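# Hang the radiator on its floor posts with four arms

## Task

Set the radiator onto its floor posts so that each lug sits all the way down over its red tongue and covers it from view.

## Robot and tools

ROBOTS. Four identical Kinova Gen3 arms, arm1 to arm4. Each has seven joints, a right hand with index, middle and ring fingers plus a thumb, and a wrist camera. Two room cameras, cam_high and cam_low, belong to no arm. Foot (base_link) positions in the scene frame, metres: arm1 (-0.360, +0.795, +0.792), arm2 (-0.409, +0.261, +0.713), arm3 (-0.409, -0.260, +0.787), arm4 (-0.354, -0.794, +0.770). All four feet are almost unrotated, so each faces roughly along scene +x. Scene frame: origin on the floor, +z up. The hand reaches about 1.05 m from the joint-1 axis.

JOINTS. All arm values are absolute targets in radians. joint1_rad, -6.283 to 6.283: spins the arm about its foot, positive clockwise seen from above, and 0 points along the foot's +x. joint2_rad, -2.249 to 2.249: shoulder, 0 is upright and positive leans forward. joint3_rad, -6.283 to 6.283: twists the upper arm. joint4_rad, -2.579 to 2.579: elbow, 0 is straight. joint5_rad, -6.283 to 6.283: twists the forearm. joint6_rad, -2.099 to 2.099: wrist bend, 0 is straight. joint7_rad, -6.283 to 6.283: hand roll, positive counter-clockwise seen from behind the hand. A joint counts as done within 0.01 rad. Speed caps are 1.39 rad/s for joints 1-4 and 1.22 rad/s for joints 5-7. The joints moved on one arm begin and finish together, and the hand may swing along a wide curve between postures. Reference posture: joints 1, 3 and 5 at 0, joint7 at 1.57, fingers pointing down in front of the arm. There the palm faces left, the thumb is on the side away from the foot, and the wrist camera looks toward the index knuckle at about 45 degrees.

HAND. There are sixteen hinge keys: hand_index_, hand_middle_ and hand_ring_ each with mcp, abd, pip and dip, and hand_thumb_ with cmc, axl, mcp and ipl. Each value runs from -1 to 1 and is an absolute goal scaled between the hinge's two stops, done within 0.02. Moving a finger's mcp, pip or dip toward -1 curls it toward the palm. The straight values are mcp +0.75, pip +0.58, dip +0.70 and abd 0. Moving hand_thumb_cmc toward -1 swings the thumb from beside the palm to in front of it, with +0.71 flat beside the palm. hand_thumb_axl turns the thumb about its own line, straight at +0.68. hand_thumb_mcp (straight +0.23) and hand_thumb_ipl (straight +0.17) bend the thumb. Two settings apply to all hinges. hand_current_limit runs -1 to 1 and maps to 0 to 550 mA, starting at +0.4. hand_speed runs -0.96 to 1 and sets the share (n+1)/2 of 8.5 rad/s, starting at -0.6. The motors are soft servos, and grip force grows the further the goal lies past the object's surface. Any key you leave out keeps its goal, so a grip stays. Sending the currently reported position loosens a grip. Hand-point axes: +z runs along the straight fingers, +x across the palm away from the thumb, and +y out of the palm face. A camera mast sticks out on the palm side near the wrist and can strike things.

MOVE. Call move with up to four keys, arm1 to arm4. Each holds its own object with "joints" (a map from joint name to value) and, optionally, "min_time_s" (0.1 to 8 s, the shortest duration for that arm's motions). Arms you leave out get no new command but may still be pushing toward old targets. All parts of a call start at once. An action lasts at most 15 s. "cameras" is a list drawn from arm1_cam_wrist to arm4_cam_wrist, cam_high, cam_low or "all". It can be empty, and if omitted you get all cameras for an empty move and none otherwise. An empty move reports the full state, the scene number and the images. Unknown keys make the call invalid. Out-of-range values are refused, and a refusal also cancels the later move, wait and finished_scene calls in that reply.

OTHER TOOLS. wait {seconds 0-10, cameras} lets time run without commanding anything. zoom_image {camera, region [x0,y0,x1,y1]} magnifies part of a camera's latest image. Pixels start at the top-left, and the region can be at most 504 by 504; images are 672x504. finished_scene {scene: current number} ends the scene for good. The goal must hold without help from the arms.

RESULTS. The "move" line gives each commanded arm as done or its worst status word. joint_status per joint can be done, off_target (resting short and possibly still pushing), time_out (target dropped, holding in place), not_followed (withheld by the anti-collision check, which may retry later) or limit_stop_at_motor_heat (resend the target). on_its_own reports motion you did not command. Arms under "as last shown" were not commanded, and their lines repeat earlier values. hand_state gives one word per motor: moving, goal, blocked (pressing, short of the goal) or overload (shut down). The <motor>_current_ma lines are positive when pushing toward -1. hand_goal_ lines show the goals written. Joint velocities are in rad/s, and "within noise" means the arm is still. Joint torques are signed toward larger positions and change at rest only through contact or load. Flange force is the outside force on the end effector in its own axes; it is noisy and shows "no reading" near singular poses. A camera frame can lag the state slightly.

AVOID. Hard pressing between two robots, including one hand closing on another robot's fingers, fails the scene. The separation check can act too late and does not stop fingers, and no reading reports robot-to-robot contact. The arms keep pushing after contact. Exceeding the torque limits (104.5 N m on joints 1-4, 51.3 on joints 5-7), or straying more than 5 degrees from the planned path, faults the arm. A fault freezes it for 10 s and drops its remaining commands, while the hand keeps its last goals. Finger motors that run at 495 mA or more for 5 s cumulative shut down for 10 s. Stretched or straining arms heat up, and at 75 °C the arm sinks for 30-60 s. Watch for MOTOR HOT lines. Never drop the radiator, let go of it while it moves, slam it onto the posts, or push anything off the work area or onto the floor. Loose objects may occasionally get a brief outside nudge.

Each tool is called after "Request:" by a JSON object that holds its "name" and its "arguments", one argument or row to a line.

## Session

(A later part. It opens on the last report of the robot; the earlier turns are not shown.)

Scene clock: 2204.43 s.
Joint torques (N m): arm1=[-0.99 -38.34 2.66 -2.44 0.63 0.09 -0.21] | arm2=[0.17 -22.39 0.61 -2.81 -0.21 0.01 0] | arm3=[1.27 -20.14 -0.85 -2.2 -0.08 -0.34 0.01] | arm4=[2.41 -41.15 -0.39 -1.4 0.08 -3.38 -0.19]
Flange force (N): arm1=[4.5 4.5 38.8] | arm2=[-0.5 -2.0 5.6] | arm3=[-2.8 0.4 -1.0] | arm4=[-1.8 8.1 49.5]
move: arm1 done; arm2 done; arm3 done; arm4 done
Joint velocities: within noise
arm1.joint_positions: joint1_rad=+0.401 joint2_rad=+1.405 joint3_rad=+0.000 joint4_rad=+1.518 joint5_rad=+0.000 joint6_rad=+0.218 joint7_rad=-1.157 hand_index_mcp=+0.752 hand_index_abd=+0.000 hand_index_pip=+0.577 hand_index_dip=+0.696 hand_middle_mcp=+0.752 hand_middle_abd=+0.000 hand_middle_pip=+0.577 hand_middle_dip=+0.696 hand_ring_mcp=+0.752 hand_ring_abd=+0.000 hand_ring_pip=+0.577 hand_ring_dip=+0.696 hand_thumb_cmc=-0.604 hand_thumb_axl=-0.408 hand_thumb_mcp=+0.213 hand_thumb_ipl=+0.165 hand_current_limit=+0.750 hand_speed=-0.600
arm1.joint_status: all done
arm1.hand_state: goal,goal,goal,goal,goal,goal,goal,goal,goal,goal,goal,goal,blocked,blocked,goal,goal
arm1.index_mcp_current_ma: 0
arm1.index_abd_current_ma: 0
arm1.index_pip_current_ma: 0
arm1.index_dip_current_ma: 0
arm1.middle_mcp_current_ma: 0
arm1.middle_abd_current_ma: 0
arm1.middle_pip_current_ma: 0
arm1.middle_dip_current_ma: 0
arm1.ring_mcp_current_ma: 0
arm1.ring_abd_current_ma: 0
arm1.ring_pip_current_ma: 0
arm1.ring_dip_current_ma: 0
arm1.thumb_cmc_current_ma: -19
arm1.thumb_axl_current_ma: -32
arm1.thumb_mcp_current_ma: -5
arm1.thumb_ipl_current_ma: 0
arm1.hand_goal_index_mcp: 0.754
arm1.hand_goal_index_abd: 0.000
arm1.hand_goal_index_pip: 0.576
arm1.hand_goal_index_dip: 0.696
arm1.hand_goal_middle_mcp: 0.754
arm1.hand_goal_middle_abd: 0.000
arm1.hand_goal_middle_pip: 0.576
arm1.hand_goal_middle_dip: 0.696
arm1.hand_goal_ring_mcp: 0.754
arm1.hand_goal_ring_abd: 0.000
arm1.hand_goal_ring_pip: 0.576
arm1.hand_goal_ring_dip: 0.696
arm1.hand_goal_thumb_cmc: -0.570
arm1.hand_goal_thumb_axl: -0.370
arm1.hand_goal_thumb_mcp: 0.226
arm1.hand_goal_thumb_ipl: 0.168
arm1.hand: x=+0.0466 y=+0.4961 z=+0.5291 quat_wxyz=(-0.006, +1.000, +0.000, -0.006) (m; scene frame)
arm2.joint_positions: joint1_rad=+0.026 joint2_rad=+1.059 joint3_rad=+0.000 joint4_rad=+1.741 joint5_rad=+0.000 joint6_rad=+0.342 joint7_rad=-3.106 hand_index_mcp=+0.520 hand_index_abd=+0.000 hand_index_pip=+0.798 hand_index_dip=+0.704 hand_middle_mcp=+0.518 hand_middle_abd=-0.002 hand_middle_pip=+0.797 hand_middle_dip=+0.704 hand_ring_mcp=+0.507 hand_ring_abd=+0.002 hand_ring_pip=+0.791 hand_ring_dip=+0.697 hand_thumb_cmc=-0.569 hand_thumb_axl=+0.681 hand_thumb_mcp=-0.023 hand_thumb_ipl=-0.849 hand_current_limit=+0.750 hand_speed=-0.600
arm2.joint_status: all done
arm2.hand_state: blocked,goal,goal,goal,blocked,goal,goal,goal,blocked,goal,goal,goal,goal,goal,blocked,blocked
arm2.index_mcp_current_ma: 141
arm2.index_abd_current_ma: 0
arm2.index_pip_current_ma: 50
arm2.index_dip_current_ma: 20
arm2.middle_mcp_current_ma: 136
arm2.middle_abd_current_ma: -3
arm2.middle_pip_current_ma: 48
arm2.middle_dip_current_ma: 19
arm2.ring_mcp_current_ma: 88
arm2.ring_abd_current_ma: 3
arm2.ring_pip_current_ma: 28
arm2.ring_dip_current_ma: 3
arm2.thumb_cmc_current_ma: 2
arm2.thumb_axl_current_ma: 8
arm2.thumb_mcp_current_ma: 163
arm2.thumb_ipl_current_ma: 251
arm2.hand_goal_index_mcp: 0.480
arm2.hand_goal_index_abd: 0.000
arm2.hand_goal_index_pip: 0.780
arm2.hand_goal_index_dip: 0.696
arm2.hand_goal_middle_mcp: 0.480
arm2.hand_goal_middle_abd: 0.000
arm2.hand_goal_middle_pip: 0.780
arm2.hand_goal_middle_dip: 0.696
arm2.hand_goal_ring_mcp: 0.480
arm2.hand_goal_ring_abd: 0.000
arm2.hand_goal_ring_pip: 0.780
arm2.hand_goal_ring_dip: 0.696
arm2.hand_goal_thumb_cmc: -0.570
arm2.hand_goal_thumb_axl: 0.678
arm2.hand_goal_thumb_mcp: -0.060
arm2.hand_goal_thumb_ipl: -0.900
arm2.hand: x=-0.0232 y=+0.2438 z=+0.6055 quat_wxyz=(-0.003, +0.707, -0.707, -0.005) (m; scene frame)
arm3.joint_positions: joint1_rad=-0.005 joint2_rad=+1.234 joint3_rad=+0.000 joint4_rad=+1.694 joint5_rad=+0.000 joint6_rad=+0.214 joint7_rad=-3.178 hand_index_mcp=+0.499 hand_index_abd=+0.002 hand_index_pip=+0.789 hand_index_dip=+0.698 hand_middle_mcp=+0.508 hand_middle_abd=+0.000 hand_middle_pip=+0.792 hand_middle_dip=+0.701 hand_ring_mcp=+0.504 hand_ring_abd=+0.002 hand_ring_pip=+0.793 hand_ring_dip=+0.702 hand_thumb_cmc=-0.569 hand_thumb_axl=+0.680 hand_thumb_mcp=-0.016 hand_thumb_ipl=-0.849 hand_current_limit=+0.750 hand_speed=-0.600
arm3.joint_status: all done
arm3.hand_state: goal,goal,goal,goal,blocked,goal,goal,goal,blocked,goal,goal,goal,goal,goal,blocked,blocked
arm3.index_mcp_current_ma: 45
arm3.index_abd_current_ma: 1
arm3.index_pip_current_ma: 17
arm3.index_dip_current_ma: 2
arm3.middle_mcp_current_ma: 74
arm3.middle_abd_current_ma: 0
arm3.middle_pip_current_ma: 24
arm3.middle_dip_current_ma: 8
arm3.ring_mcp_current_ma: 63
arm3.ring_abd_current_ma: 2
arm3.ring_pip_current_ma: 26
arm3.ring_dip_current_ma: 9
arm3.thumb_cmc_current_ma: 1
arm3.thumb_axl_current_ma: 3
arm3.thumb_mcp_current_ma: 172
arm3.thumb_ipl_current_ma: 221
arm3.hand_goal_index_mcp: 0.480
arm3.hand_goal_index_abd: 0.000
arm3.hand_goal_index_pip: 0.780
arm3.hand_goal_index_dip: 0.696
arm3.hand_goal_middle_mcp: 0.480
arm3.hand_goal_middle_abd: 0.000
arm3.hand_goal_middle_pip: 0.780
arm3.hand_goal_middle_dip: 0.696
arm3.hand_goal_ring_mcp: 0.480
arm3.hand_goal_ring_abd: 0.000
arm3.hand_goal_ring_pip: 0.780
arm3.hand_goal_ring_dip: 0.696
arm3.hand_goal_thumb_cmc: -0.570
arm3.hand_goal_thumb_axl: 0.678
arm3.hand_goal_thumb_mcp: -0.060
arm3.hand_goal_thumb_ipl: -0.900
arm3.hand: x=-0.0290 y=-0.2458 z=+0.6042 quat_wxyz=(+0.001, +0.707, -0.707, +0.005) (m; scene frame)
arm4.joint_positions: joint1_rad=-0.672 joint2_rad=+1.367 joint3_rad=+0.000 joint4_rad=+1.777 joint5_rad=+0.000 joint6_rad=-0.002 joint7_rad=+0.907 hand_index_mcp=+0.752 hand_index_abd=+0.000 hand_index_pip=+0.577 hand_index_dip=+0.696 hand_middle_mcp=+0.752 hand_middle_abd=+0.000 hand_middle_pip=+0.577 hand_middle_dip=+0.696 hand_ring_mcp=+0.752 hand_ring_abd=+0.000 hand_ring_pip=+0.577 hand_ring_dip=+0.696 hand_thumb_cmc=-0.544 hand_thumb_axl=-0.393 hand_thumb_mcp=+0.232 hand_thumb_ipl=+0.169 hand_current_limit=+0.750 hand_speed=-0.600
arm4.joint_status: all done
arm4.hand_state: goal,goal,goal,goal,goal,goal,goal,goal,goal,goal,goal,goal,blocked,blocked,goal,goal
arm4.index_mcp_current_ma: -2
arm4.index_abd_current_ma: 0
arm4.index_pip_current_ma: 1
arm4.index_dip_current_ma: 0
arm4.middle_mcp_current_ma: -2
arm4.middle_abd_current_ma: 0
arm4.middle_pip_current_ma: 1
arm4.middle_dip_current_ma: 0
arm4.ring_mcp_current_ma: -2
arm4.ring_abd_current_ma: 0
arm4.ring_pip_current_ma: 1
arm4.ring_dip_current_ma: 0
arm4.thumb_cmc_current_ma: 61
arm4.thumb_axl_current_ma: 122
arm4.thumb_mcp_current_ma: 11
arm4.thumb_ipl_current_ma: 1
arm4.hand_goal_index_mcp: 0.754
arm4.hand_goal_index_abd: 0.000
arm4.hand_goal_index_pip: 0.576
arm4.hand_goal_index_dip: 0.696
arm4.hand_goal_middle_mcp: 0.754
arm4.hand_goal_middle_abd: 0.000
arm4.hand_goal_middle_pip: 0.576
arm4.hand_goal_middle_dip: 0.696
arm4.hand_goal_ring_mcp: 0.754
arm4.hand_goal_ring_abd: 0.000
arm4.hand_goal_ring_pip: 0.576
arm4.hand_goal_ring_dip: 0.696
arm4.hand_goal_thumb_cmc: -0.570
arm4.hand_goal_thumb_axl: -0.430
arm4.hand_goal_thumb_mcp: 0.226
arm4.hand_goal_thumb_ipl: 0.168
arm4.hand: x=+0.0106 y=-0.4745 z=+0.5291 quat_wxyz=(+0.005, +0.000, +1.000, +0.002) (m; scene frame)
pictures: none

Request:
{"name": "move", "arguments": {
  "arm1": {"joints":{"joint1_rad":0.3998,"joint2_rad":1.4061,"joint4_rad":1.5116,"joint6_rad":0.2239,"joint7_rad":-1.1590},"min_time_s":1.5},
  "arm4": {"joints":{"joint1_rad":-0.6688,"joint2_rad":1.3665,"joint4_rad":1.7723,"joint6_rad":0.0029,"joint7_rad":0.9100},"min_time_s":1.5},
  "arm2": {"joints":{"joint1_rad":0.0255,"joint2_rad":1.0602,"joint4_rad":1.7339,"joint6_rad":0.3474,"joint7_rad":-3.1061},"min_time_s":1.5},
  "arm3": {"joints":{"joint1_rad":-0.0047,"joint2_rad":1.2346,"joint4_rad":1.6873,"joint6_rad":0.2197,"joint7_rad":-3.1783},"min_time_s":1.5}
}}

Scene clock: 2213.30 s.
Joint torques (N m): arm1=[-0.97 -38.47 2.62 -2.61 0.71 0.07 -0.15] | arm2=[0.16 -22.41 0.58 -3.12 -0.21 -0.16 -0.02] | arm3=[1.25 -20.23 -0.89 -2.27 -0.09 -0.44 0.02] | arm4=[2.64 -41.3 -0.24 -1.3 0.06 -3.35 -0.22]
Flange force (N): arm1=[4.5 4.2 38.7] | arm2=[-0.5 -1.5 5.0] | arm3=[-2.7 0.2 -1.1] | arm4=[-2.1 8.8 50.0]
move: arm1 done; arm2 done; arm3 done; arm4 done
Joint velocities: within noise
arm1.joint_positions: joint1_rad=+0.400 joint2_rad=+1.406 joint3_rad=+0.000 joint4_rad=+1.512 joint5_rad=+0.000 joint6_rad=+0.224 joint7_rad=-1.159 hand_index_mcp=+0.752 hand_index_abd=+0.000 hand_index_pip=+0.577 hand_index_dip=+0.696 hand_middle_mcp=+0.752 hand_middle_abd=+0.000 hand_middle_pip=+0.577 hand_middle_dip=+0.696 hand_ring_mcp=+0.752 hand_ring_abd=+0.000 hand_ring_pip=+0.577 hand_ring_dip=+0.696 hand_thumb_cmc=-0.604 hand_thumb_axl=-0.408 hand_thumb_mcp=+0.213 hand_thumb_ipl=+0.165 hand_current_limit=+0.750 hand_speed=-0.600
arm1.joint_status: all done
arm1.hand_state: goal,goal,goal,goal,goal,goal,goal,goal,goal,goal,goal,goal,blocked,blocked,goal,goal
arm1.index_mcp_current_ma: 0
arm1.index_abd_current_ma: 0
arm1.index_pip_current_ma: 0
arm1.index_dip_current_ma: 0
arm1.middle_mcp_current_ma: 0
arm1.middle_abd_current_ma: 0
arm1.middle_pip_current_ma: 0
arm1.middle_dip_current_ma: 0
arm1.ring_mcp_current_ma: 0
arm1.ring_abd_current_ma: 0
arm1.ring_pip_current_ma: 0
arm1.ring_dip_current_ma: 0
arm1.thumb_cmc_current_ma: -19
arm1.thumb_axl_current_ma: -32
arm1.thumb_mcp_current_ma: -5
arm1.thumb_ipl_current_ma: 0
arm1.hand_goal_index_mcp: 0.754
arm1.hand_goal_index_abd: 0.000
arm1.hand_goal_index_pip: 0.576
arm1.hand_goal_index_dip: 0.696
arm1.hand_goal_middle_mcp: 0.754
arm1.hand_goal_middle_abd: 0.000
arm1.hand_goal_middle_pip: 0.576
arm1.hand_goal_middle_dip: 0.696
arm1.hand_goal_ring_mcp: 0.754
arm1.hand_goal_ring_abd: 0.000
arm1.hand_goal_ring_pip: 0.576
arm1.hand_goal_ring_dip: 0.696
arm1.hand_goal_thumb_cmc: -0.570
arm1.hand_goal_thumb_axl: -0.370
arm1.hand_goal_thumb_mcp: 0.226
arm1.hand_goal_thumb_ipl: 0.168
arm1.hand: x=+0.0486 y=+0.4960 z=+0.5291 quat_wxyz=(-0.006, +1.000, +0.000, -0.006) (m; scene frame)
arm2.joint_positions: joint1_rad=+0.026 joint2_rad=+1.060 joint3_rad=+0.000 joint4_rad=+1.734 joint5_rad=+0.000 joint6_rad=+0.347 joint7_rad=-3.106 hand_index_mcp=+0.515 hand_index_abd=+0.000 hand_index_pip=+0.798 hand_index_dip=+0.704 hand_middle_mcp=+0.514 hand_middle_abd=-0.002 hand_middle_pip=+0.797 hand_middle_dip=+0.704 hand_ring_mcp=+0.502 hand_ring_abd=+0.002 hand_ring_pip=+0.791 hand_ring_dip=+0.697 hand_thumb_cmc=-0.569 hand_thumb_axl=+0.681 hand_thumb_mcp=-0.023 hand_thumb_ipl=-0.851 hand_current_limit=+0.750 hand_speed=-0.600
arm2.joint_status: all done
arm2.hand_state: blocked,goal,goal,goal,blocked,goal,goal,goal,blocked,goal,goal,goal,goal,goal,blocked,blocked
arm2.index_mcp_current_ma: 124
arm2.index_abd_current_ma: 0
arm2.index_pip_current_ma: 50
arm2.index_dip_current_ma: 20
arm2.middle_mcp_current_ma: 119
arm2.middle_abd_current_ma: -3
arm2.middle_pip_current_ma: 48
arm2.middle_dip_current_ma: 19
arm2.ring_mcp_current_ma: 72
arm2.ring_abd_current_ma: 3
arm2.ring_pip_current_ma: 28
arm2.ring_dip_current_ma: 3
arm2.thumb_cmc_current_ma: 2
arm2.thumb_axl_current_ma: 9
arm2.thumb_mcp_current_ma: 165
arm2.thumb_ipl_current_ma: 244
arm2.hand_goal_index_mcp: 0.480
arm2.hand_goal_index_abd: 0.000
arm2.hand_goal_index_pip: 0.780
arm2.hand_goal_index_dip: 0.696
arm2.hand_goal_middle_mcp: 0.480
arm2.hand_goal_middle_abd: 0.000
arm2.hand_goal_middle_pip: 0.780
arm2.hand_goal_middle_dip: 0.696
arm2.hand_goal_ring_mcp: 0.480
arm2.hand_goal_ring_abd: 0.000
arm2.hand_goal_ring_pip: 0.780
arm2.hand_goal_ring_dip: 0.696
arm2.hand_goal_thumb_cmc: -0.570
arm2.hand_goal_thumb_axl: 0.678
arm2.hand_goal_thumb_mcp: -0.060
arm2.hand_goal_thumb_ipl: -0.900
arm2.hand: x=-0.0212 y=+0.2438 z=+0.6055 quat_wxyz=(-0.003, +0.707, -0.707, -0.005) (m; scene frame)
arm3.joint_positions: joint1_rad=-0.005 joint2_rad=+1.235 joint3_rad=+0.000 joint4_rad=+1.687 joint5_rad=+0.000 joint6_rad=+0.220 joint7_rad=-3.178 hand_index_mcp=+0.496 hand_index_abd=+0.002 hand_index_pip=+0.788 hand_index_dip=+0.698 hand_middle_mcp=+0.504 hand_middle_abd=+0.000 hand_middle_pip=+0.792 hand_middle_dip=+0.701 hand_ring_mcp=+0.501 hand_ring_abd=+0.002 hand_ring_pip=+0.793 hand_ring_dip=+0.702 hand_thumb_cmc=-0.569 hand_thumb_axl=+0.679 hand_thumb_mcp=-0.016 hand_thumb_ipl=-0.850 hand_current_limit=+0.750 hand_speed=-0.600
arm3.joint_status: all done
arm3.hand_state: goal,goal,goal,goal,blocked,goal,goal,goal,blocked,goal,goal,goal,goal,goal,blocked,blocked
arm3.index_mcp_current_ma: 35
arm3.index_abd_current_ma: 1
arm3.index_pip_current_ma: 14
arm3.index_dip_current_ma: 2
arm3.middle_mcp_current_ma: 62
arm3.middle_abd_current_ma: 0
arm3.middle_pip_current_ma: 24
arm3.middle_dip_current_ma: 8
arm3.ring_mcp_current_ma: 52
arm3.ring_abd_current_ma: 2
arm3.ring_pip_current_ma: 26
arm3.ring_dip_current_ma: 9
arm3.thumb_cmc_current_ma: 1
arm3.thumb_axl_current_ma: 2
arm3.thumb_mcp_current_ma: 172
arm3.thumb_ipl_current_ma: 214
arm3.hand_goal_index_mcp: 0.480
arm3.hand_goal_index_abd: 0.000
arm3.hand_goal_index_pip: 0.780
arm3.hand_goal_index_dip: 0.696
arm3.hand_goal_middle_mcp: 0.480
arm3.hand_goal_middle_abd: 0.000
arm3.hand_goal_middle_pip: 0.780
arm3.hand_goal_middle_dip: 0.696
arm3.hand_goal_ring_mcp: 0.480
arm3.hand_goal_ring_abd: 0.000
arm3.hand_goal_ring_pip: 0.780
arm3.hand_goal_ring_dip: 0.696
arm3.hand_goal_thumb_cmc: -0.570
arm3.hand_goal_thumb_axl: 0.678
arm3.hand_goal_thumb_mcp: -0.060
arm3.hand_goal_thumb_ipl: -0.900
arm3.hand: x=-0.0270 y=-0.2457 z=+0.6043 quat_wxyz=(+0.001, +0.707, -0.707, +0.005) (m; scene frame)
arm4.joint_positions: joint1_rad=-0.669 joint2_rad=+1.367 joint3_rad=+0.000 joint4_rad=+1.772 joint5_rad=+0.000 joint6_rad=+0.003 joint7_rad=+0.910 hand_index_mcp=+0.752 hand_index_abd=+0.000 hand_index_pip=+0.577 hand_index_dip=+0.696 hand_middle_mcp=+0.752 hand_middle_abd=+0.000 hand_middle_pip=+0.577 hand_middle_dip=+0.696 hand_ring_mcp=+0.752 hand_ring_abd=+0.000 hand_ring_pip=+0.577 hand_ring_dip=+0.696 hand_thumb_cmc=-0.543 hand_thumb_axl=-0.393 hand_thumb_mcp=+0.232 hand_thumb_ipl=+0.169 hand_current_limit=+0.750 hand_speed=-0.600
arm4.joint_status: all done
arm4.hand_state: goal,goal,goal,goal,goal,goal,goal,goal,goal,goal,goal,goal,blocked,blocked,goal,goal
arm4.index_mcp_current_ma: -2
arm4.index_abd_current_ma: 0
arm4.index_pip_current_ma: 1
arm4.index_dip_current_ma: 0
arm4.middle_mcp_current_ma: -2
arm4.middle_abd_current_ma: 0
arm4.middle_pip_current_ma: 1
arm4.middle_dip_current_ma: 0
arm4.ring_mcp_current_ma: -2
arm4.ring_abd_current_ma: 0
arm4.ring_pip_current_ma: 1
arm4.ring_dip_current_ma: 0
arm4.thumb_cmc_current_ma: 65
arm4.thumb_axl_current_ma: 122
arm4.thumb_mcp_current_ma: 12
arm4.thumb_ipl_current_ma: 2
arm4.hand_goal_index_mcp: 0.754
arm4.hand_goal_index_abd: 0.000
arm4.hand_goal_index_pip: 0.576
arm4.hand_goal_index_dip: 0.696
arm4.hand_goal_middle_mcp: 0.754
arm4.hand_goal_middle_abd: 0.000
arm4.hand_goal_middle_pip: 0.576
arm4.hand_goal_middle_dip: 0.696
arm4.hand_goal_ring_mcp: 0.754
arm4.hand_goal_ring_abd: 0.000
arm4.hand_goal_ring_pip: 0.576
arm4.hand_goal_ring_dip: 0.696
arm4.hand_goal_thumb_cmc: -0.570
arm4.hand_goal_thumb_axl: -0.430
arm4.hand_goal_thumb_mcp: 0.226
arm4.hand_goal_thumb_ipl: 0.168
arm4.hand: x=+0.0125 y=-0.4746 z=+0.5292 quat_wxyz=(+0.005, +0.000, +1.000, +0.002) (m; scene frame)
pictures: none

Request:
{"name": "move", "arguments": {
  "cameras": ["cam_low","cam_high","arm1_cam_wrist"]
}}

Request:
{"name": "zoom_image", "arguments": {
  "camera": "cam_low",
  "region": [175, 150, 235, 220]
}}

Request:
{"name": "zoom_image", "arguments": {
  "camera": "cam_low",
  "region": [175, 260, 265, 350]
}}

Request:
{"name": "zoom_image", "arguments": {
  "camera": "cam_low",
  "region": [30, 150, 90, 270]
}}

Request:
{"name": "zoom_image", "arguments": {
  "camera": "arm1_cam_wrist",
  "region": [400, 0, 672, 200]
}}

Scene clock: 2218.57 s.
Joint torques (N m): arm1=[-0.99 -38.45 2.64 -2.67 0.7 0.06 -0.17] | arm2=[0.17 -22.43 0.56 -3.11 -0.23 -0.12 -0.02] | arm3=[1.14 -20.19 -0.92 -2.28 -0.11 -0.44 0.01] | arm4=[2.63 -41.29 -0.18 -1.33 0.06 -3.32 -0.23]
Flange force (N): arm1=[4.3 4.2 38.5] | arm2=[-0.5 -1.5 5.1] | arm3=[-2.5 0.2 -1.2] | arm4=[-1.9 8.7 49.9]
Joint velocities: within noise
arm1.joint_positions: joint1_rad=+0.400 joint2_rad=+1.406 joint3_rad=+0.000 joint4_rad=+1.512 joint5_rad=+0.000 joint6_rad=+0.224 joint7_rad=-1.159 hand_index_mcp=+0.752 hand_index_abd=+0.000 hand_index_pip=+0.577 hand_index_dip=+0.696 hand_middle_mcp=+0.752 hand_middle_abd=+0.000 hand_middle_pip=+0.577 hand_middle_dip=+0.696 hand_ring_mcp=+0.752 hand_ring_abd=+0.000 hand_ring_pip=+0.577 hand_ring_dip=+0.696 hand_thumb_cmc=-0.604 hand_thumb_axl=-0.408 hand_thumb_mcp=+0.213 hand_thumb_ipl=+0.165 hand_current_limit=+0.750 hand_speed=-0.600
arm1.joint_status: all done
arm1.hand_state: goal,goal,goal,goal,goal,goal,goal,goal,goal,goal,goal,goal,blocked,blocked,goal,goal
arm1.index_mcp_current_ma: 0
arm1.index_abd_current_ma: 0
arm1.index_pip_current_ma: 0
arm1.index_dip_current_ma: 0
arm1.middle_mcp_current_ma: 0
arm1.middle_abd_current_ma: 0
arm1.middle_pip_current_ma: 0
arm1.middle_dip_current_ma: 0
arm1.ring_mcp_current_ma: 0
arm1.ring_abd_current_ma: 0
arm1.ring_pip_current_ma: 0
arm1.ring_dip_current_ma: 0
arm1.thumb_cmc_current_ma: -19
arm1.thumb_axl_current_ma: -32
arm1.thumb_mcp_current_ma: -5
arm1.thumb_ipl_current_ma: 0
arm1.hand_goal_index_mcp: 0.754
arm1.hand_goal_index_abd: 0.000
arm1.hand_goal_index_pip: 0.576
arm1.hand_goal_index_dip: 0.696
arm1.hand_goal_middle_mcp: 0.754
arm1.hand_goal_middle_abd: 0.000
arm1.hand_goal_middle_pip: 0.576
arm1.hand_goal_middle_dip: 0.696
arm1.hand_goal_ring_mcp: 0.754
arm1.hand_goal_ring_abd: 0.000
arm1.hand_goal_ring_pip: 0.576
arm1.hand_goal_ring_dip: 0.696
arm1.hand_goal_thumb_cmc: -0.570
arm1.hand_goal_thumb_axl: -0.370
arm1.hand_goal_thumb_mcp: 0.226
arm1.hand_goal_thumb_ipl: 0.168
arm1.hand: x=+0.0486 y=+0.4960 z=+0.5291 quat_wxyz=(-0.006, +1.000, +0.000, -0.006) (m; scene frame)
arm2.joint_positions: joint1_rad=+0.026 joint2_rad=+1.060 joint3_rad=+0.000 joint4_rad=+1.734 joint5_rad=+0.000 joint6_rad=+0.347 joint7_rad=-3.106 hand_index_mcp=+0.515 hand_index_abd=+0.000 hand_index_pip=+0.798 hand_index_dip=+0.704 hand_middle_mcp=+0.514 hand_middle_abd=-0.002 hand_middle_pip=+0.797 hand_middle_dip=+0.704 hand_ring_mcp=+0.502 hand_ring_abd=+0.002 hand_ring_pip=+0.791 hand_ring_dip=+0.697 hand_thumb_cmc=-0.569 hand_thumb_axl=+0.681 hand_thumb_mcp=-0.023 hand_thumb_ipl=-0.851 hand_current_limit=+0.750 hand_speed=-0.600
arm2.joint_status: all done
arm2.hand_state: blocked,goal,goal,goal,blocked,goal,goal,goal,blocked,goal,goal,goal,goal,goal,blocked,blocked
arm2.index_mcp_current_ma: 124
arm2.index_abd_current_ma: 0
arm2.index_pip_current_ma: 50
arm2.index_dip_current_ma: 20
arm2.middle_mcp_current_ma: 119
arm2.middle_abd_current_ma: -3
arm2.middle_pip_current_ma: 48
arm2.middle_dip_current_ma: 19
arm2.ring_mcp_current_ma: 72
arm2.ring_abd_current_ma: 3
arm2.ring_pip_current_ma: 28
arm2.ring_dip_current_ma: 3
arm2.thumb_cmc_current_ma: 2
arm2.thumb_axl_current_ma: 9
arm2.thumb_mcp_current_ma: 165
arm2.thumb_ipl_current_ma: 244
arm2.hand_goal_index_mcp: 0.480
arm2.hand_goal_index_abd: 0.000
arm2.hand_goal_index_pip: 0.780
arm2.hand_goal_index_dip: 0.696
arm2.hand_goal_middle_mcp: 0.480
arm2.hand_goal_middle_abd: 0.000
arm2.hand_goal_middle_pip: 0.780
arm2.hand_goal_middle_dip: 0.696
arm2.hand_goal_ring_mcp: 0.480
arm2.hand_goal_ring_abd: 0.000
arm2.hand_goal_ring_pip: 0.780
arm2.hand_goal_ring_dip: 0.696
arm2.hand_goal_thumb_cmc: -0.570
arm2.hand_goal_thumb_axl: 0.678
arm2.hand_goal_thumb_mcp: -0.060
arm2.hand_goal_thumb_ipl: -0.900
arm2.hand: x=-0.0212 y=+0.2438 z=+0.6055 quat_wxyz=(-0.003, +0.707, -0.707, -0.005) (m; scene frame)
arm3.joint_positions: joint1_rad=-0.005 joint2_rad=+1.235 joint3_rad=+0.000 joint4_rad=+1.687 joint5_rad=+0.000 joint6_rad=+0.220 joint7_rad=-3.178 hand_index_mcp=+0.496 hand_index_abd=+0.002 hand_index_pip=+0.788 hand_index_dip=+0.698 hand_middle_mcp=+0.504 hand_middle_abd=+0.000 hand_middle_pip=+0.792 hand_middle_dip=+0.701 hand_ring_mcp=+0.501 hand_ring_abd=+0.002 hand_ring_pip=+0.793 hand_ring_dip=+0.702 hand_thumb_cmc=-0.569 hand_thumb_axl=+0.679 hand_thumb_mcp=-0.016 hand_thumb_ipl=-0.850 hand_current_limit=+0.750 hand_speed=-0.600
arm3.joint_status: all done
arm3.hand_state: goal,goal,goal,goal,blocked,goal,goal,goal,blocked,goal,goal,goal,goal,goal,blocked,blocked
arm3.index_mcp_current_ma: 35
arm3.index_abd_current_ma: 1
arm3.index_pip_current_ma: 14
arm3.index_dip_current_ma: 2
arm3.middle_mcp_current_ma: 62
arm3.middle_abd_current_ma: 0
arm3.middle_pip_current_ma: 24
arm3.middle_dip_current_ma: 8
arm3.ring_mcp_current_ma: 52
arm3.ring_abd_current_ma: 2
arm3.ring_pip_current_ma: 26
arm3.ring_dip_current_ma: 9
arm3.thumb_cmc_current_ma: 1
arm3.thumb_axl_current_ma: 2
arm3.thumb_mcp_current_ma: 172
arm3.thumb_ipl_current_ma: 214
arm3.hand_goal_index_mcp: 0.480
arm3.hand_goal_index_abd: 0.000
arm3.hand_goal_index_pip: 0.780
arm3.hand_goal_index_dip: 0.696
arm3.hand_goal_middle_mcp: 0.480
arm3.hand_goal_middle_abd: 0.000
arm3.hand_goal_middle_pip: 0.780
arm3.hand_goal_middle_dip: 0.696
arm3.hand_goal_ring_mcp: 0.480
arm3.hand_goal_ring_abd: 0.000
arm3.hand_goal_ring_pip: 0.780
arm3.hand_goal_ring_dip: 0.696
arm3.hand_goal_thumb_cmc: -0.570
arm3.hand_goal_thumb_axl: 0.678
arm3.hand_goal_thumb_mcp: -0.060
arm3.hand_goal_thumb_ipl: -0.900
arm3.hand: x=-0.0270 y=-0.2457 z=+0.6043 quat_wxyz=(+0.001, +0.707, -0.707, +0.005) (m; scene frame)
arm4.joint_positions: joint1_rad=-0.669 joint2_rad=+1.367 joint3_rad=+0.000 joint4_rad=+1.772 joint5_rad=+0.000 joint6_rad=+0.003 joint7_rad=+0.910 hand_index_mcp=+0.752 hand_index_abd=+0.000 hand_index_pip=+0.577 hand_index_dip=+0.696 hand_middle_mcp=+0.752 hand_middle_abd=+0.000 hand_middle_pip=+0.577 hand_middle_dip=+0.696 hand_ring_mcp=+0.752 hand_ring_abd=+0.000 hand_ring_pip=+0.577 hand_ring_dip=+0.696 hand_thumb_cmc=-0.543 hand_thumb_axl=-0.393 hand_thumb_mcp=+0.232 hand_thumb_ipl=+0.169 hand_current_limit=+0.750 hand_speed=-0.600
arm4.joint_status: all done
arm4.hand_state: goal,goal,goal,goal,goal,goal,goal,goal,goal,goal,goal,goal,blocked,blocked,goal,goal
arm4.index_mcp_current_ma: -2
arm4.index_abd_current_ma: 0
arm4.index_pip_current_ma: 1
arm4.index_dip_current_ma: 0
arm4.middle_mcp_current_ma: -2
arm4.middle_abd_current_ma: 0
arm4.middle_pip_current_ma: 1
arm4.middle_dip_current_ma: 0
arm4.ring_mcp_current_ma: -2
arm4.ring_abd_current_ma: 0
arm4.ring_pip_current_ma: 1
arm4.ring_dip_current_ma: 0
arm4.thumb_cmc_current_ma: 65
arm4.thumb_axl_current_ma: 122
arm4.thumb_mcp_current_ma: 12
arm4.thumb_ipl_current_ma: 2
arm4.hand_goal_index_mcp: 0.754
arm4.hand_goal_index_abd: 0.000
arm4.hand_goal_index_pip: 0.576
arm4.hand_goal_index_dip: 0.696
arm4.hand_goal_middle_mcp: 0.754
arm4.hand_goal_middle_abd: 0.000
arm4.hand_goal_middle_pip: 0.576
arm4.hand_goal_middle_dip: 0.696
arm4.hand_goal_ring_mcp: 0.754
arm4.hand_goal_ring_abd: 0.000
arm4.hand_goal_ring_pip: 0.576
arm4.hand_goal_ring_dip: 0.696
arm4.hand_goal_thumb_cmc: -0.570
arm4.hand_goal_thumb_axl: -0.430
arm4.hand_goal_thumb_mcp: 0.226
arm4.hand_goal_thumb_ipl: 0.168
arm4.hand: x=+0.0125 y=-0.4746 z=+0.5292 quat_wxyz=(+0.005, +0.000, +1.000, +0.002) (m; scene frame)
pictures: arm1_cam_wrist, cam_high, cam_low

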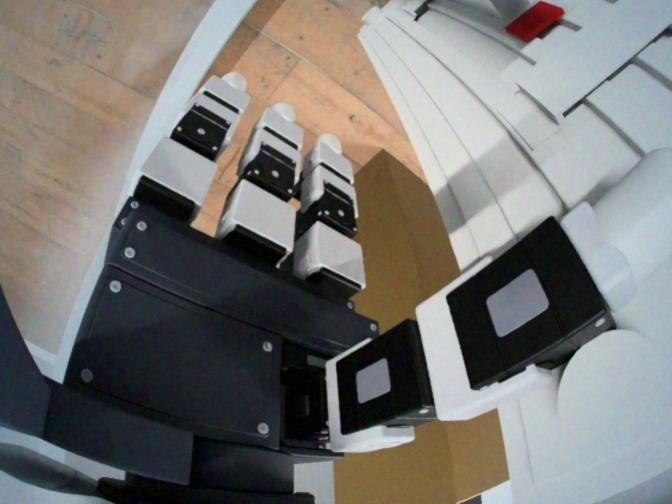

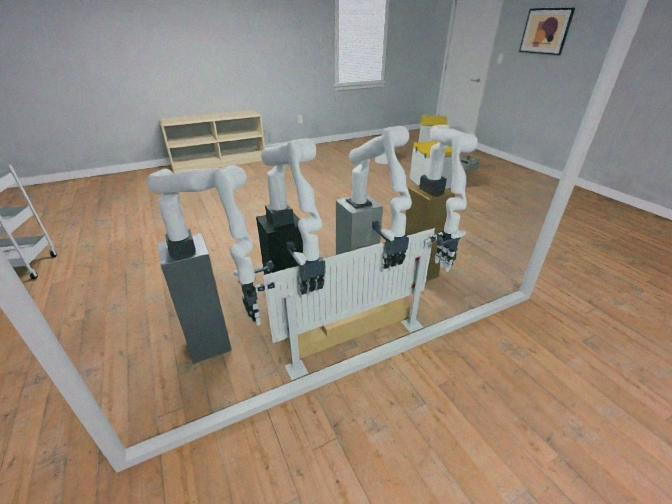

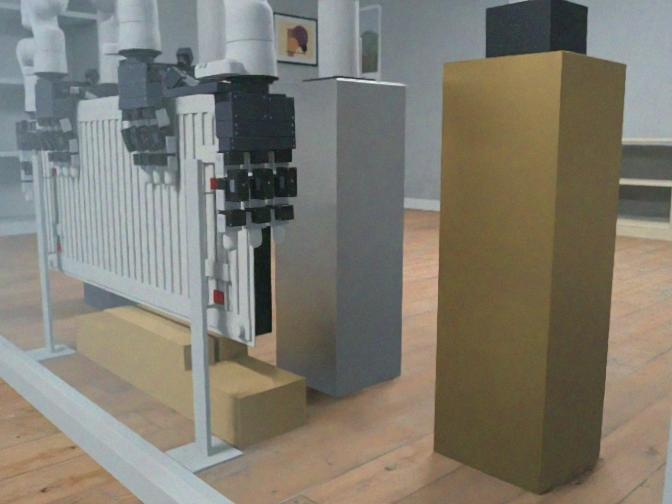

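Scaled by 7.200 from the camera's 672x504 image, which has a finer 960x720 frame.

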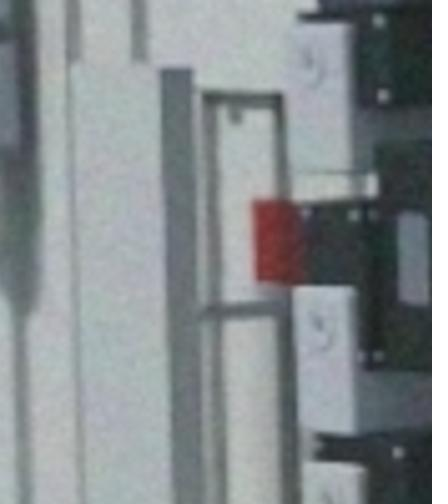

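Scaled by 5.600 from the camera's 672x504 image, which has a finer 960x720 frame.

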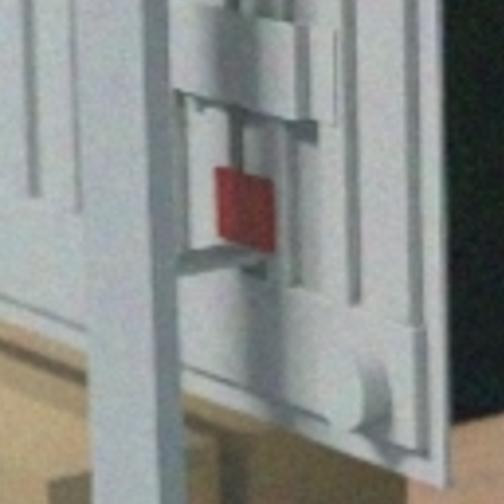

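Scaled by 4.200 from the camera's 672x504 image, which has a finer 960x720 frame.

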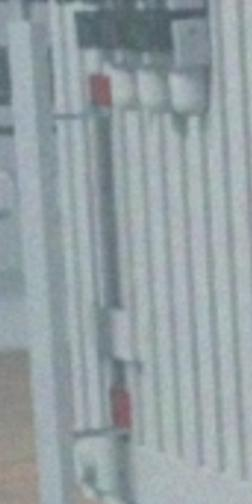

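Scaled by 1.853 from the camera's 672x504 image, which has a finer 960x720 frame.

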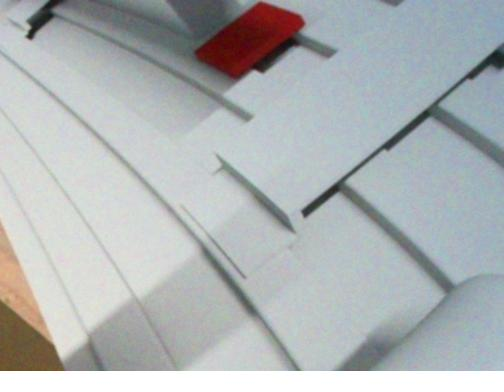

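Request:
{"name": "move", "arguments": {
  "arm1": {"joints":{"joint1_rad":0.3986,"joint2_rad":1.4067,"joint4_rad":1.5067,"joint6_rad":0.2281,"joint7_rad":-1.1602},"min_time_s":1.5},
  "arm4": {"joints":{"joint1_rad":-0.6665,"joint2_rad":1.3665,"joint4_rad":1.7684,"joint6_rad":0.0067,"joint7_rad":0.9123},"min_time_s":1.5},
  "arm2": {"joints":{"joint1_rad":0.0254,"joint2_rad":1.0614,"joint4_rad":1.7285,"joint6_rad":0.3517,"joint7_rad":-3.1062,"hand_index_mcp":0.46,"hand_middle_mcp":0.46,"hand_ring_mcp":0.46},"min_time_s":1.5},
  "arm3": {"joints":{"joint1_rad":-0.0047,"joint2_rad":1.2353,"joint4_rad":1.6821,"joint6_rad":0.2242,"joint7_rad":-3.1783,"hand_index_mcp":0.455,"hand_middle_mcp":0.455,"hand_ring_mcp":0.455},"min_time_s":1.5},
  "cameras": ["cam_low"]
}}

Request:
{"name": "zoom_image", "arguments": {
  "camera": "cam_low",
  "region": [175, 150, 235, 220]
}}

Request:
{"name": "zoom_image", "arguments": {
  "camera": "cam_low",
  "region": [175, 260, 265, 350]
}}

Scene clock: 2235.87 s.
Joint torques (N m): arm1=[-1.05 -39.14 2.84 -2.92 0.76 0.02 -0.13] | arm2=[0.13 -22.34 0.45 -2.7 -0.22 0.14 -0.05] | arm3=[1.08 -20.1 -1.08 -2.09 -0.15 -0.14 -0.02] | arm4=[2.71 -41.44 -0.19 -1.65 0 -3.42 -0.23]
Flange force (N): arm1=[4.1 4.2 39.6] | arm2=[-0.3 -2.2 5.5] | arm3=[-2.3 0.4 -0.9] | arm4=[-1.5 8.5 49.6]
move: arm1 done; arm2 off_target; arm3 off_target; arm4 done
Joint velocities: within noise
arm1.joint_positions: joint1_rad=+0.399 joint2_rad=+1.407 joint3_rad=+0.000 joint4_rad=+1.507 joint5_rad=+0.000 joint6_rad=+0.228 joint7_rad=-1.160 hand_index_mcp=+0.752 hand_index_abd=+0.000 hand_index_pip=+0.577 hand_index_dip=+0.696 hand_middle_mcp=+0.752 hand_middle_abd=+0.000 hand_middle_pip=+0.577 hand_middle_dip=+0.696 hand_ring_mcp=+0.752 hand_ring_abd=+0.000 hand_ring_pip=+0.577 hand_ring_dip=+0.696 hand_thumb_cmc=-0.604 hand_thumb_axl=-0.408 hand_thumb_mcp=+0.214 hand_thumb_ipl=+0.165 hand_current_limit=+0.750 hand_speed=-0.600
arm1.joint_status: all done
arm1.hand_state: goal,goal,goal,goal,goal,goal,goal,goal,goal,goal,goal,goal,blocked,blocked,goal,goal
arm1.index_mcp_current_ma: 0
arm1.index_abd_current_ma: 0
arm1.index_pip_current_ma: 0
arm1.index_dip_current_ma: 0
arm1.middle_mcp_current_ma: 0
arm1.middle_abd_current_ma: 0
arm1.middle_pip_current_ma: 0
arm1.middle_dip_current_ma: 0
arm1.ring_mcp_current_ma: 0
arm1.ring_abd_current_ma: 0
arm1.ring_pip_current_ma: 0
arm1.ring_dip_current_ma: 0
arm1.thumb_cmc_current_ma: -19
arm1.thumb_axl_current_ma: -32
arm1.thumb_mcp_current_ma: -4
arm1.thumb_ipl_current_ma: 0
arm1.hand_goal_index_mcp: 0.754
arm1.hand_goal_index_abd: 0.000
arm1.hand_goal_index_pip: 0.576
arm1.hand_goal_index_dip: 0.696
arm1.hand_goal_middle_mcp: 0.754
arm1.hand_goal_middle_abd: 0.000
arm1.hand_goal_middle_pip: 0.576
arm1.hand_goal_middle_dip: 0.696
arm1.hand_goal_ring_mcp: 0.754
arm1.hand_goal_ring_abd: 0.000
arm1.hand_goal_ring_pip: 0.576
arm1.hand_goal_ring_dip: 0.696
arm1.hand_goal_thumb_cmc: -0.570
arm1.hand_goal_thumb_axl: -0.370
arm1.hand_goal_thumb_mcp: 0.226
arm1.hand_goal_thumb_ipl: 0.168
arm1.hand: x=+0.0501 y=+0.4960 z=+0.5292 quat_wxyz=(-0.006, +1.000, +0.000, -0.006) (m; scene frame)
arm2.joint_positions: joint1_rad=+0.025 joint2_rad=+1.061 joint3_rad=+0.000 joint4_rad=+1.729 joint5_rad=+0.000 joint6_rad=+0.352 joint7_rad=-3.106 hand_index_mcp=+0.510 hand_index_abd=+0.000 hand_index_pip=+0.798 hand_index_dip=+0.704 hand_middle_mcp=+0.509 hand_middle_abd=-0.002 hand_middle_pip=+0.797 hand_middle_dip=+0.704 hand_ring_mcp=+0.497 hand_ring_abd=+0.002 hand_ring_pip=+0.791 hand_ring_dip=+0.697 hand_thumb_cmc=-0.569 hand_thumb_axl=+0.681 hand_thumb_mcp=-0.021 hand_thumb_ipl=-0.851 hand_current_limit=+0.750 hand_speed=-0.600
arm2.joint_status: hand_index_mcp off_target (ended at +0.510, target +0.460); hand_middle_mcp off_target (ended at +0.509, target +0.460); hand_ring_mcp off_target (ended at +0.497, target +0.460); the others done
arm2.hand_state: blocked,goal,goal,goal,blocked,goal,goal,goal,blocked,goal,goal,goal,goal,goal,blocked,blocked
arm2.index_mcp_current_ma: 187
arm2.index_abd_current_ma: 0
arm2.index_pip_current_ma: 50
arm2.index_dip_current_ma: 20
arm2.middle_mcp_current_ma: 181
arm2.middle_abd_current_ma: -3
arm2.middle_pip_current_ma: 48
arm2.middle_dip_current_ma: 19
arm2.ring_mcp_current_ma: 130
arm2.ring_abd_current_ma: 3
arm2.ring_pip_current_ma: 28
arm2.ring_dip_current_ma: 3
arm2.thumb_cmc_current_ma: 2
arm2.thumb_axl_current_ma: 9
arm2.thumb_mcp_current_ma: 174
arm2.thumb_ipl_current_ma: 244
arm2.hand_goal_index_mcp: 0.460
arm2.hand_goal_index_abd: 0.000
arm2.hand_goal_index_pip: 0.780
arm2.hand_goal_index_dip: 0.696
arm2.hand_goal_middle_mcp: 0.460
arm2.hand_goal_middle_abd: 0.000
arm2.hand_goal_middle_pip: 0.780
arm2.hand_goal_middle_dip: 0.696
arm2.hand_goal_ring_mcp: 0.460
arm2.hand_goal_ring_abd: 0.000
arm2.hand_goal_ring_pip: 0.780
arm2.hand_goal_ring_dip: 0.696
arm2.hand_goal_thumb_cmc: -0.570
arm2.hand_goal_thumb_axl: 0.678
arm2.hand_goal_thumb_mcp: -0.060
arm2.hand_goal_thumb_ipl: -0.900
arm2.hand: x=-0.0197 y=+0.2438 z=+0.6055 quat_wxyz=(-0.003, +0.707, -0.707, -0.005) (m; scene frame)
arm3.joint_positions: joint1_rad=-0.005 joint2_rad=+1.235 joint3_rad=+0.000 joint4_rad=+1.682 joint5_rad=+0.000 joint6_rad=+0.224 joint7_rad=-3.178 hand_index_mcp=+0.490 hand_index_abd=+0.001 hand_index_pip=+0.788 hand_index_dip=+0.698 hand_middle_mcp=+0.498 hand_middle_abd=+0.000 hand_middle_pip=+0.792 hand_middle_dip=+0.701 hand_ring_mcp=+0.495 hand_ring_abd=+0.001 hand_ring_pip=+0.793 hand_ring_dip=+0.702 hand_thumb_cmc=-0.569 hand_thumb_axl=+0.679 hand_thumb_mcp=-0.016 hand_thumb_ipl=-0.850 hand_current_limit=+0.750 hand_speed=-0.600
arm3.joint_status: hand_index_mcp off_target (ended at +0.490, target +0.455); hand_middle_mcp off_target (ended at +0.498, target +0.455); hand_ring_mcp off_target (ended at +0.495, target +0.455); the others done
arm3.hand_state: blocked,goal,goal,goal,blocked,goal,goal,goal,blocked,goal,goal,goal,goal,goal,blocked,blocked
arm3.index_mcp_current_ma: 96
arm3.index_abd_current_ma: 1
arm3.index_pip_current_ma: 14
arm3.index_dip_current_ma: 2
arm3.middle_mcp_current_ma: 128
arm3.middle_abd_current_ma: 0
arm3.middle_pip_current_ma: 24
arm3.middle_dip_current_ma: 8
arm3.ring_mcp_current_ma: 115
arm3.ring_abd_current_ma: 1
arm3.ring_pip_current_ma: 26
arm3.ring_dip_current_ma: 10
arm3.thumb_cmc_current_ma: 1
arm3.thumb_axl_current_ma: 1
arm3.thumb_mcp_current_ma: 173
arm3.thumb_ipl_current_ma: 214
arm3.hand_goal_index_mcp: 0.456
arm3.hand_goal_index_abd: 0.000
arm3.hand_goal_index_pip: 0.780
arm3.hand_goal_index_dip: 0.696
arm3.hand_goal_middle_mcp: 0.456
arm3.hand_goal_middle_abd: 0.000
arm3.hand_goal_middle_pip: 0.780
arm3.hand_goal_middle_dip: 0.696
arm3.hand_goal_ring_mcp: 0.456
arm3.hand_goal_ring_abd: 0.000
arm3.hand_goal_ring_pip: 0.780
arm3.hand_goal_ring_dip: 0.696
arm3.hand_goal_thumb_cmc: -0.570
arm3.hand_goal_thumb_axl: 0.678
arm3.hand_goal_thumb_mcp: -0.060
arm3.hand_goal_thumb_ipl: -0.900
arm3.hand: x=-0.0255 y=-0.2456 z=+0.6043 quat_wxyz=(+0.001, +0.707, -0.707, +0.005) (m; scene frame)
arm4.joint_positions: joint1_rad=-0.667 joint2_rad=+1.366 joint3_rad=+0.000 joint4_rad=+1.768 joint5_rad=+0.000 joint6_rad=+0.007 joint7_rad=+0.912 hand_index_mcp=+0.752 hand_index_abd=+0.000 hand_index_pip=+0.577 hand_index_dip=+0.696 hand_middle_mcp=+0.752 hand_middle_abd=+0.000 hand_middle_pip=+0.577 hand_middle_dip=+0.696 hand_ring_mcp=+0.752 hand_ring_abd=+0.000 hand_ring_pip=+0.577 hand_ring_dip=+0.696 hand_thumb_cmc=-0.543 hand_thumb_axl=-0.393 hand_thumb_mcp=+0.232 hand_thumb_ipl=+0.169 hand_current_limit=+0.750 hand_speed=-0.600
arm4.joint_status: all done
arm4.hand_state: goal,goal,goal,goal,goal,goal,goal,goal,goal,goal,goal,goal,blocked,blocked,goal,goal
arm4.index_mcp_current_ma: -2
arm4.index_abd_current_ma: 0
arm4.index_pip_current_ma: 1
arm4.index_dip_current_ma: 0
arm4.middle_mcp_current_ma: -2
arm4.middle_abd_current_ma: 0
arm4.middle_pip_current_ma: 1
arm4.middle_dip_current_ma: 0
arm4.ring_mcp_current_ma: -2
arm4.ring_abd_current_ma: 0
arm4.ring_pip_current_ma: 1
arm4.ring_dip_current_ma: 0
arm4.thumb_cmc_current_ma: 65
arm4.thumb_axl_current_ma: 122
arm4.thumb_mcp_current_ma: 11
arm4.thumb_ipl_current_ma: 2
arm4.hand_goal_index_mcp: 0.754
arm4.hand_goal_index_abd: 0.000
arm4.hand_goal_index_pip: 0.576
arm4.hand_goal_index_dip: 0.696
arm4.hand_goal_middle_mcp: 0.754
arm4.hand_goal_middle_abd: 0.000
arm4.hand_goal_middle_pip: 0.576
arm4.hand_goal_middle_dip: 0.696
arm4.hand_goal_ring_mcp: 0.754
arm4.hand_goal_ring_abd: 0.000
arm4.hand_goal_ring_pip: 0.576
arm4.hand_goal_ring_dip: 0.696
arm4.hand_goal_thumb_cmc: -0.570
arm4.hand_goal_thumb_axl: -0.430
arm4.hand_goal_thumb_mcp: 0.226
arm4.hand_goal_thumb_ipl: 0.168
arm4.hand: x=+0.0141 y=-0.4746 z=+0.5292 quat_wxyz=(+0.005, +0.000, +1.000, +0.002) (m; scene frame)
pictures: cam_low

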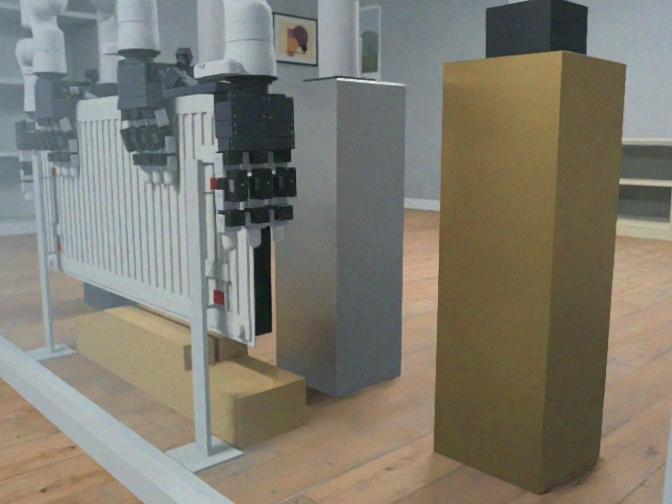

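Scaled by 7.200 from the camera's 672x504 image, which has a finer 960x720 frame.

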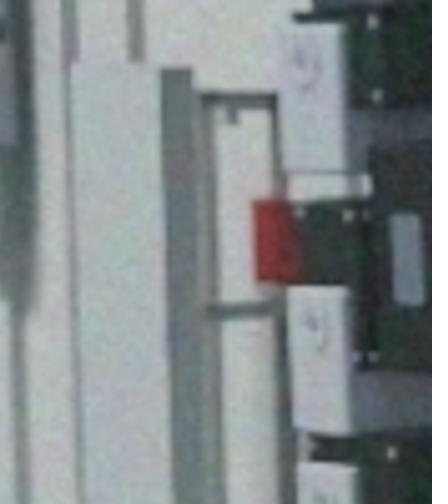

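Scaled by 5.600 from the camera's 672x504 image, which has a finer 960x720 frame.

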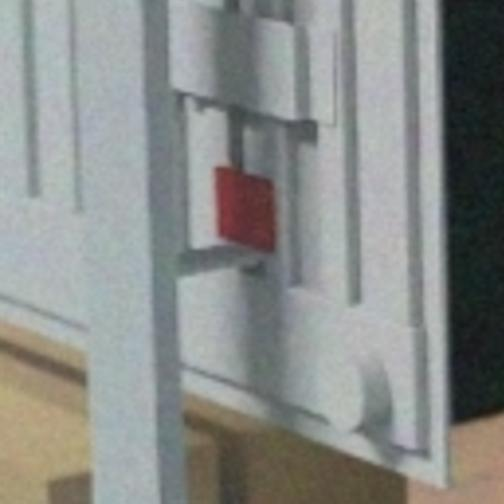

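Request:
{"name": "move", "arguments": {
  "arm1": {"joints":{"joint1_rad":0.3974,"joint2_rad":1.4074,"joint4_rad":1.5018,"joint6_rad":0.2324,"joint7_rad":-1.1614},"min_time_s":1.5},
  "arm4": {"joints":{"joint1_rad":-0.6642,"joint2_rad":1.3665,"joint4_rad":1.7645,"joint6_rad":0.0106,"joint7_rad":0.9146},"min_time_s":1.5},
  "arm2": {"joints":{"joint1_rad":0.0253,"joint2_rad":1.0626,"joint4_rad":1.7231,"joint6_rad":0.3559,"joint7_rad":-3.1063},"min_time_s":1.5},
  "arm3": {"joints":{"joint1_rad":-0.0047,"joint2_rad":1.2360,"joint4_rad":1.6769,"joint6_rad":0.2287,"joint7_rad":-3.1783},"min_time_s":1.5},
  "cameras": []
}}

Scene clock: 2246.27 s.
Joint torques (N m): arm1=[-1.35 -39.29 2.5 -3.08 0.76 0.02 -0.11] | arm2=[0.07 -22.9 0.46 -3.47 -0.27 -0.24 -0.05] | arm3=[1.22 -20.88 -0.87 -3.07 -0.2 -0.69 -0.06] | arm4=[3.3 -41.69 0.4 -1.79 -0.09 -3.44 -0.37]
Flange force (N): arm1=[3.7 4.6 39.6] | arm2=[-0.3 -1.1 5.6] | arm3=[-2.5 1.7 -0.9] | arm4=[-0.8 9.4 49.9]
move: arm1 done; arm2 done; arm3 done; arm4 done
Joint velocities: within noise
arm1.joint_positions: joint1_rad=+0.397 joint2_rad=+1.407 joint3_rad=+0.000 joint4_rad=+1.502 joint5_rad=+0.000 joint6_rad=+0.232 joint7_rad=-1.161 hand_index_mcp=+0.752 hand_index_abd=+0.000 hand_index_pip=+0.577 hand_index_dip=+0.696 hand_middle_mcp=+0.752 hand_middle_abd=+0.000 hand_middle_pip=+0.577 hand_middle_dip=+0.696 hand_ring_mcp=+0.752 hand_ring_abd=+0.000 hand_ring_pip=+0.577 hand_ring_dip=+0.696 hand_thumb_cmc=-0.601 hand_thumb_axl=-0.408 hand_thumb_mcp=+0.219 hand_thumb_ipl=+0.165 hand_current_limit=+0.750 hand_speed=-0.600
arm1.joint_status: all done
arm1.hand_state: goal,goal,goal,goal,goal,goal,goal,goal,goal,goal,goal,goal,blocked,blocked,goal,goal
arm1.index_mcp_current_ma: 0
arm1.index_abd_current_ma: 0
arm1.index_pip_current_ma: 0
arm1.index_dip_current_ma: 0
arm1.middle_mcp_current_ma: 0
arm1.middle_abd_current_ma: 0
arm1.middle_pip_current_ma: 0
arm1.middle_dip_current_ma: 0
arm1.ring_mcp_current_ma: 0
arm1.ring_abd_current_ma: 0
arm1.ring_pip_current_ma: 0
arm1.ring_dip_current_ma: 0
arm1.thumb_cmc_current_ma: -16
arm1.thumb_axl_current_ma: -32
arm1.thumb_mcp_current_ma: -1
arm1.thumb_ipl_current_ma: 0
arm1.hand_goal_index_mcp: 0.754
arm1.hand_goal_index_abd: 0.000
arm1.hand_goal_index_pip: 0.576
arm1.hand_goal_index_dip: 0.696
arm1.hand_goal_middle_mcp: 0.754
arm1.hand_goal_middle_abd: 0.000
arm1.hand_goal_middle_pip: 0.576
arm1.hand_goal_middle_dip: 0.696
arm1.hand_goal_ring_mcp: 0.754
arm1.hand_goal_ring_abd: 0.000
arm1.hand_goal_ring_pip: 0.576
arm1.hand_goal_ring_dip: 0.696
arm1.hand_goal_thumb_cmc: -0.570
arm1.hand_goal_thumb_axl: -0.370
arm1.hand_goal_thumb_mcp: 0.226
arm1.hand_goal_thumb_ipl: 0.168
arm1.hand: x=+0.0516 y=+0.4960 z=+0.5292 quat_wxyz=(-0.006, +1.000, +0.000, -0.006) (m; scene frame)
arm2.joint_positions: joint1_rad=+0.025 joint2_rad=+1.063 joint3_rad=+0.000 joint4_rad=+1.723 joint5_rad=+0.000 joint6_rad=+0.356 joint7_rad=-3.106 hand_index_mcp=+0.502 hand_index_abd=+0.000 hand_index_pip=+0.798 hand_index_dip=+0.704 hand_middle_mcp=+0.501 hand_middle_abd=-0.002 hand_middle_pip=+0.797 hand_middle_dip=+0.704 hand_ring_mcp=+0.488 hand_ring_abd=+0.002 hand_ring_pip=+0.791 hand_ring_dip=+0.697 hand_thumb_cmc=-0.569 hand_thumb_axl=+0.681 hand_thumb_mcp=-0.015 hand_thumb_ipl=-0.851 hand_current_limit=+0.750 hand_speed=-0.600
arm2.joint_status: all done
arm2.hand_state: blocked,goal,goal,goal,blocked,goal,goal,goal,blocked,goal,goal,goal,goal,goal,blocked,blocked
arm2.index_mcp_current_ma: 151
arm2.index_abd_current_ma: 0
arm2.index_pip_current_ma: 50
arm2.index_dip_current_ma: 20
arm2.middle_mcp_current_ma: 146
arm2.middle_abd_current_ma: -3
arm2.middle_pip_current_ma: 48
arm2.middle_dip_current_ma: 19
arm2.ring_mcp_current_ma: 93
arm2.ring_abd_current_ma: 3
arm2.ring_pip_current_ma: 28
arm2.ring_dip_current_ma: 3
arm2.thumb_cmc_current_ma: 2
arm2.thumb_axl_current_ma: 9
arm2.thumb_mcp_current_ma: 210
arm2.thumb_ipl_current_ma: 244
arm2.hand_goal_index_mcp: 0.460
arm2.hand_goal_index_abd: 0.000
arm2.hand_goal_index_pip: 0.780
arm2.hand_goal_index_dip: 0.696
arm2.hand_goal_middle_mcp: 0.460
arm2.hand_goal_middle_abd: 0.000
arm2.hand_goal_middle_pip: 0.780
arm2.hand_goal_middle_dip: 0.696
arm2.hand_goal_ring_mcp: 0.460
arm2.hand_goal_ring_abd: 0.000
arm2.hand_goal_ring_pip: 0.780
arm2.hand_goal_ring_dip: 0.696
arm2.hand_goal_thumb_cmc: -0.570
arm2.hand_goal_thumb_axl: 0.678
arm2.hand_goal_thumb_mcp: -0.060
arm2.hand_goal_thumb_ipl: -0.900
arm2.hand: x=-0.0182 y=+0.2438 z=+0.6055 quat_wxyz=(-0.003, +0.707, -0.707, -0.005) (m; scene frame)
arm3.joint_positions: joint1_rad=-0.005 joint2_rad=+1.236 joint3_rad=+0.000 joint4_rad=+1.677 joint5_rad=+0.000 joint6_rad=+0.229 joint7_rad=-3.178 hand_index_mcp=+0.482 hand_index_abd=+0.000 hand_index_pip=+0.788 hand_index_dip=+0.698 hand_middle_mcp=+0.492 hand_middle_abd=+0.000 hand_middle_pip=+0.792 hand_middle_dip=+0.701 hand_ring_mcp=+0.489 hand_ring_abd=+0.001 hand_ring_pip=+0.793 hand_ring_dip=+0.702 hand_thumb_cmc=-0.569 hand_thumb_axl=+0.678 hand_thumb_mcp=-0.012 hand_thumb_ipl=-0.850 hand_current_limit=+0.750 hand_speed=-0.600
arm3.joint_status: all done
arm3.hand_state: blocked,goal,goal,goal,blocked,goal,goal,goal,blocked,goal,goal,goal,goal,goal,blocked,blocked
arm3.index_mcp_current_ma: 70
arm3.index_abd_current_ma: 0
arm3.index_pip_current_ma: 14
arm3.index_dip_current_ma: 2
arm3.middle_mcp_current_ma: 102
arm3.middle_abd_current_ma: 0
arm3.middle_pip_current_ma: 24
arm3.middle_dip_current_ma: 8
arm3.ring_mcp_current_ma: 91
arm3.ring_abd_current_ma: 1
arm3.ring_pip_current_ma: 26
arm3.ring_dip_current_ma: 10
arm3.thumb_cmc_current_ma: 1
arm3.thumb_axl_current_ma: 0
arm3.thumb_mcp_current_ma: 193
arm3.thumb_ipl_current_ma: 214
arm3.hand_goal_index_mcp: 0.456
arm3.hand_goal_index_abd: 0.000
arm3.hand_goal_index_pip: 0.780
arm3.hand_goal_index_dip: 0.696
arm3.hand_goal_middle_mcp: 0.456
arm3.hand_goal_middle_abd: 0.000
arm3.hand_goal_middle_pip: 0.780
arm3.hand_goal_middle_dip: 0.696
arm3.hand_goal_ring_mcp: 0.456
arm3.hand_goal_ring_abd: 0.000
arm3.hand_goal_ring_pip: 0.780
arm3.hand_goal_ring_dip: 0.696
arm3.hand_goal_thumb_cmc: -0.570
arm3.hand_goal_thumb_axl: 0.678
arm3.hand_goal_thumb_mcp: -0.060
arm3.hand_goal_thumb_ipl: -0.900
arm3.hand: x=-0.0241 y=-0.2456 z=+0.6044 quat_wxyz=(+0.001, +0.707, -0.707, +0.005) (m; scene frame)
arm4.joint_positions: joint1_rad=-0.664 joint2_rad=+1.366 joint3_rad=+0.000 joint4_rad=+1.765 joint5_rad=+0.000 joint6_rad=+0.011 joint7_rad=+0.915 hand_index_mcp=+0.752 hand_index_abd=+0.000 hand_index_pip=+0.577 hand_index_dip=+0.696 hand_middle_mcp=+0.752 hand_middle_abd=+0.000 hand_middle_pip=+0.577 hand_middle_dip=+0.696 hand_ring_mcp=+0.752 hand_ring_abd=+0.000 hand_ring_pip=+0.577 hand_ring_dip=+0.696 hand_thumb_cmc=-0.545 hand_thumb_axl=-0.393 hand_thumb_mcp=+0.228 hand_thumb_ipl=+0.169 hand_current_limit=+0.750 hand_speed=-0.600
arm4.joint_status: all done
arm4.hand_state: goal,goal,goal,goal,goal,goal,goal,goal,goal,goal,goal,goal,blocked,blocked,goal,goal
arm4.index_mcp_current_ma: -2
arm4.index_abd_current_ma: 0
arm4.index_pip_current_ma: 1
arm4.index_dip_current_ma: 0
arm4.middle_mcp_current_ma: -2
arm4.middle_abd_current_ma: 0
arm4.middle_pip_current_ma: 1
arm4.middle_dip_current_ma: 0
arm4.ring_mcp_current_ma: -2
arm4.ring_abd_current_ma: 0
arm4.ring_pip_current_ma: 1
arm4.ring_dip_current_ma: 0
arm4.thumb_cmc_current_ma: 59
arm4.thumb_axl_current_ma: 122
arm4.thumb_mcp_current_ma: 4
arm4.thumb_ipl_current_ma: 2
arm4.hand_goal_index_mcp: 0.754
arm4.hand_goal_index_abd: 0.000
arm4.hand_goal_index_pip: 0.576
arm4.hand_goal_index_dip: 0.696
arm4.hand_goal_middle_mcp: 0.754
arm4.hand_goal_middle_abd: 0.000
arm4.hand_goal_middle_pip: 0.576
arm4.hand_goal_middle_dip: 0.696
arm4.hand_goal_ring_mcp: 0.754
arm4.hand_goal_ring_abd: 0.000
arm4.hand_goal_ring_pip: 0.576
arm4.hand_goal_ring_dip: 0.696
arm4.hand_goal_thumb_cmc: -0.570
arm4.hand_goal_thumb_axl: -0.430
arm4.hand_goal_thumb_mcp: 0.226
arm4.hand_goal_thumb_ipl: 0.168
arm4.hand: x=+0.0156 y=-0.4747 z=+0.5292 quat_wxyz=(+0.005, +0.000, +1.000, +0.002) (m; scene frame)
pictures: none
No camera images: "cameras" was empty.


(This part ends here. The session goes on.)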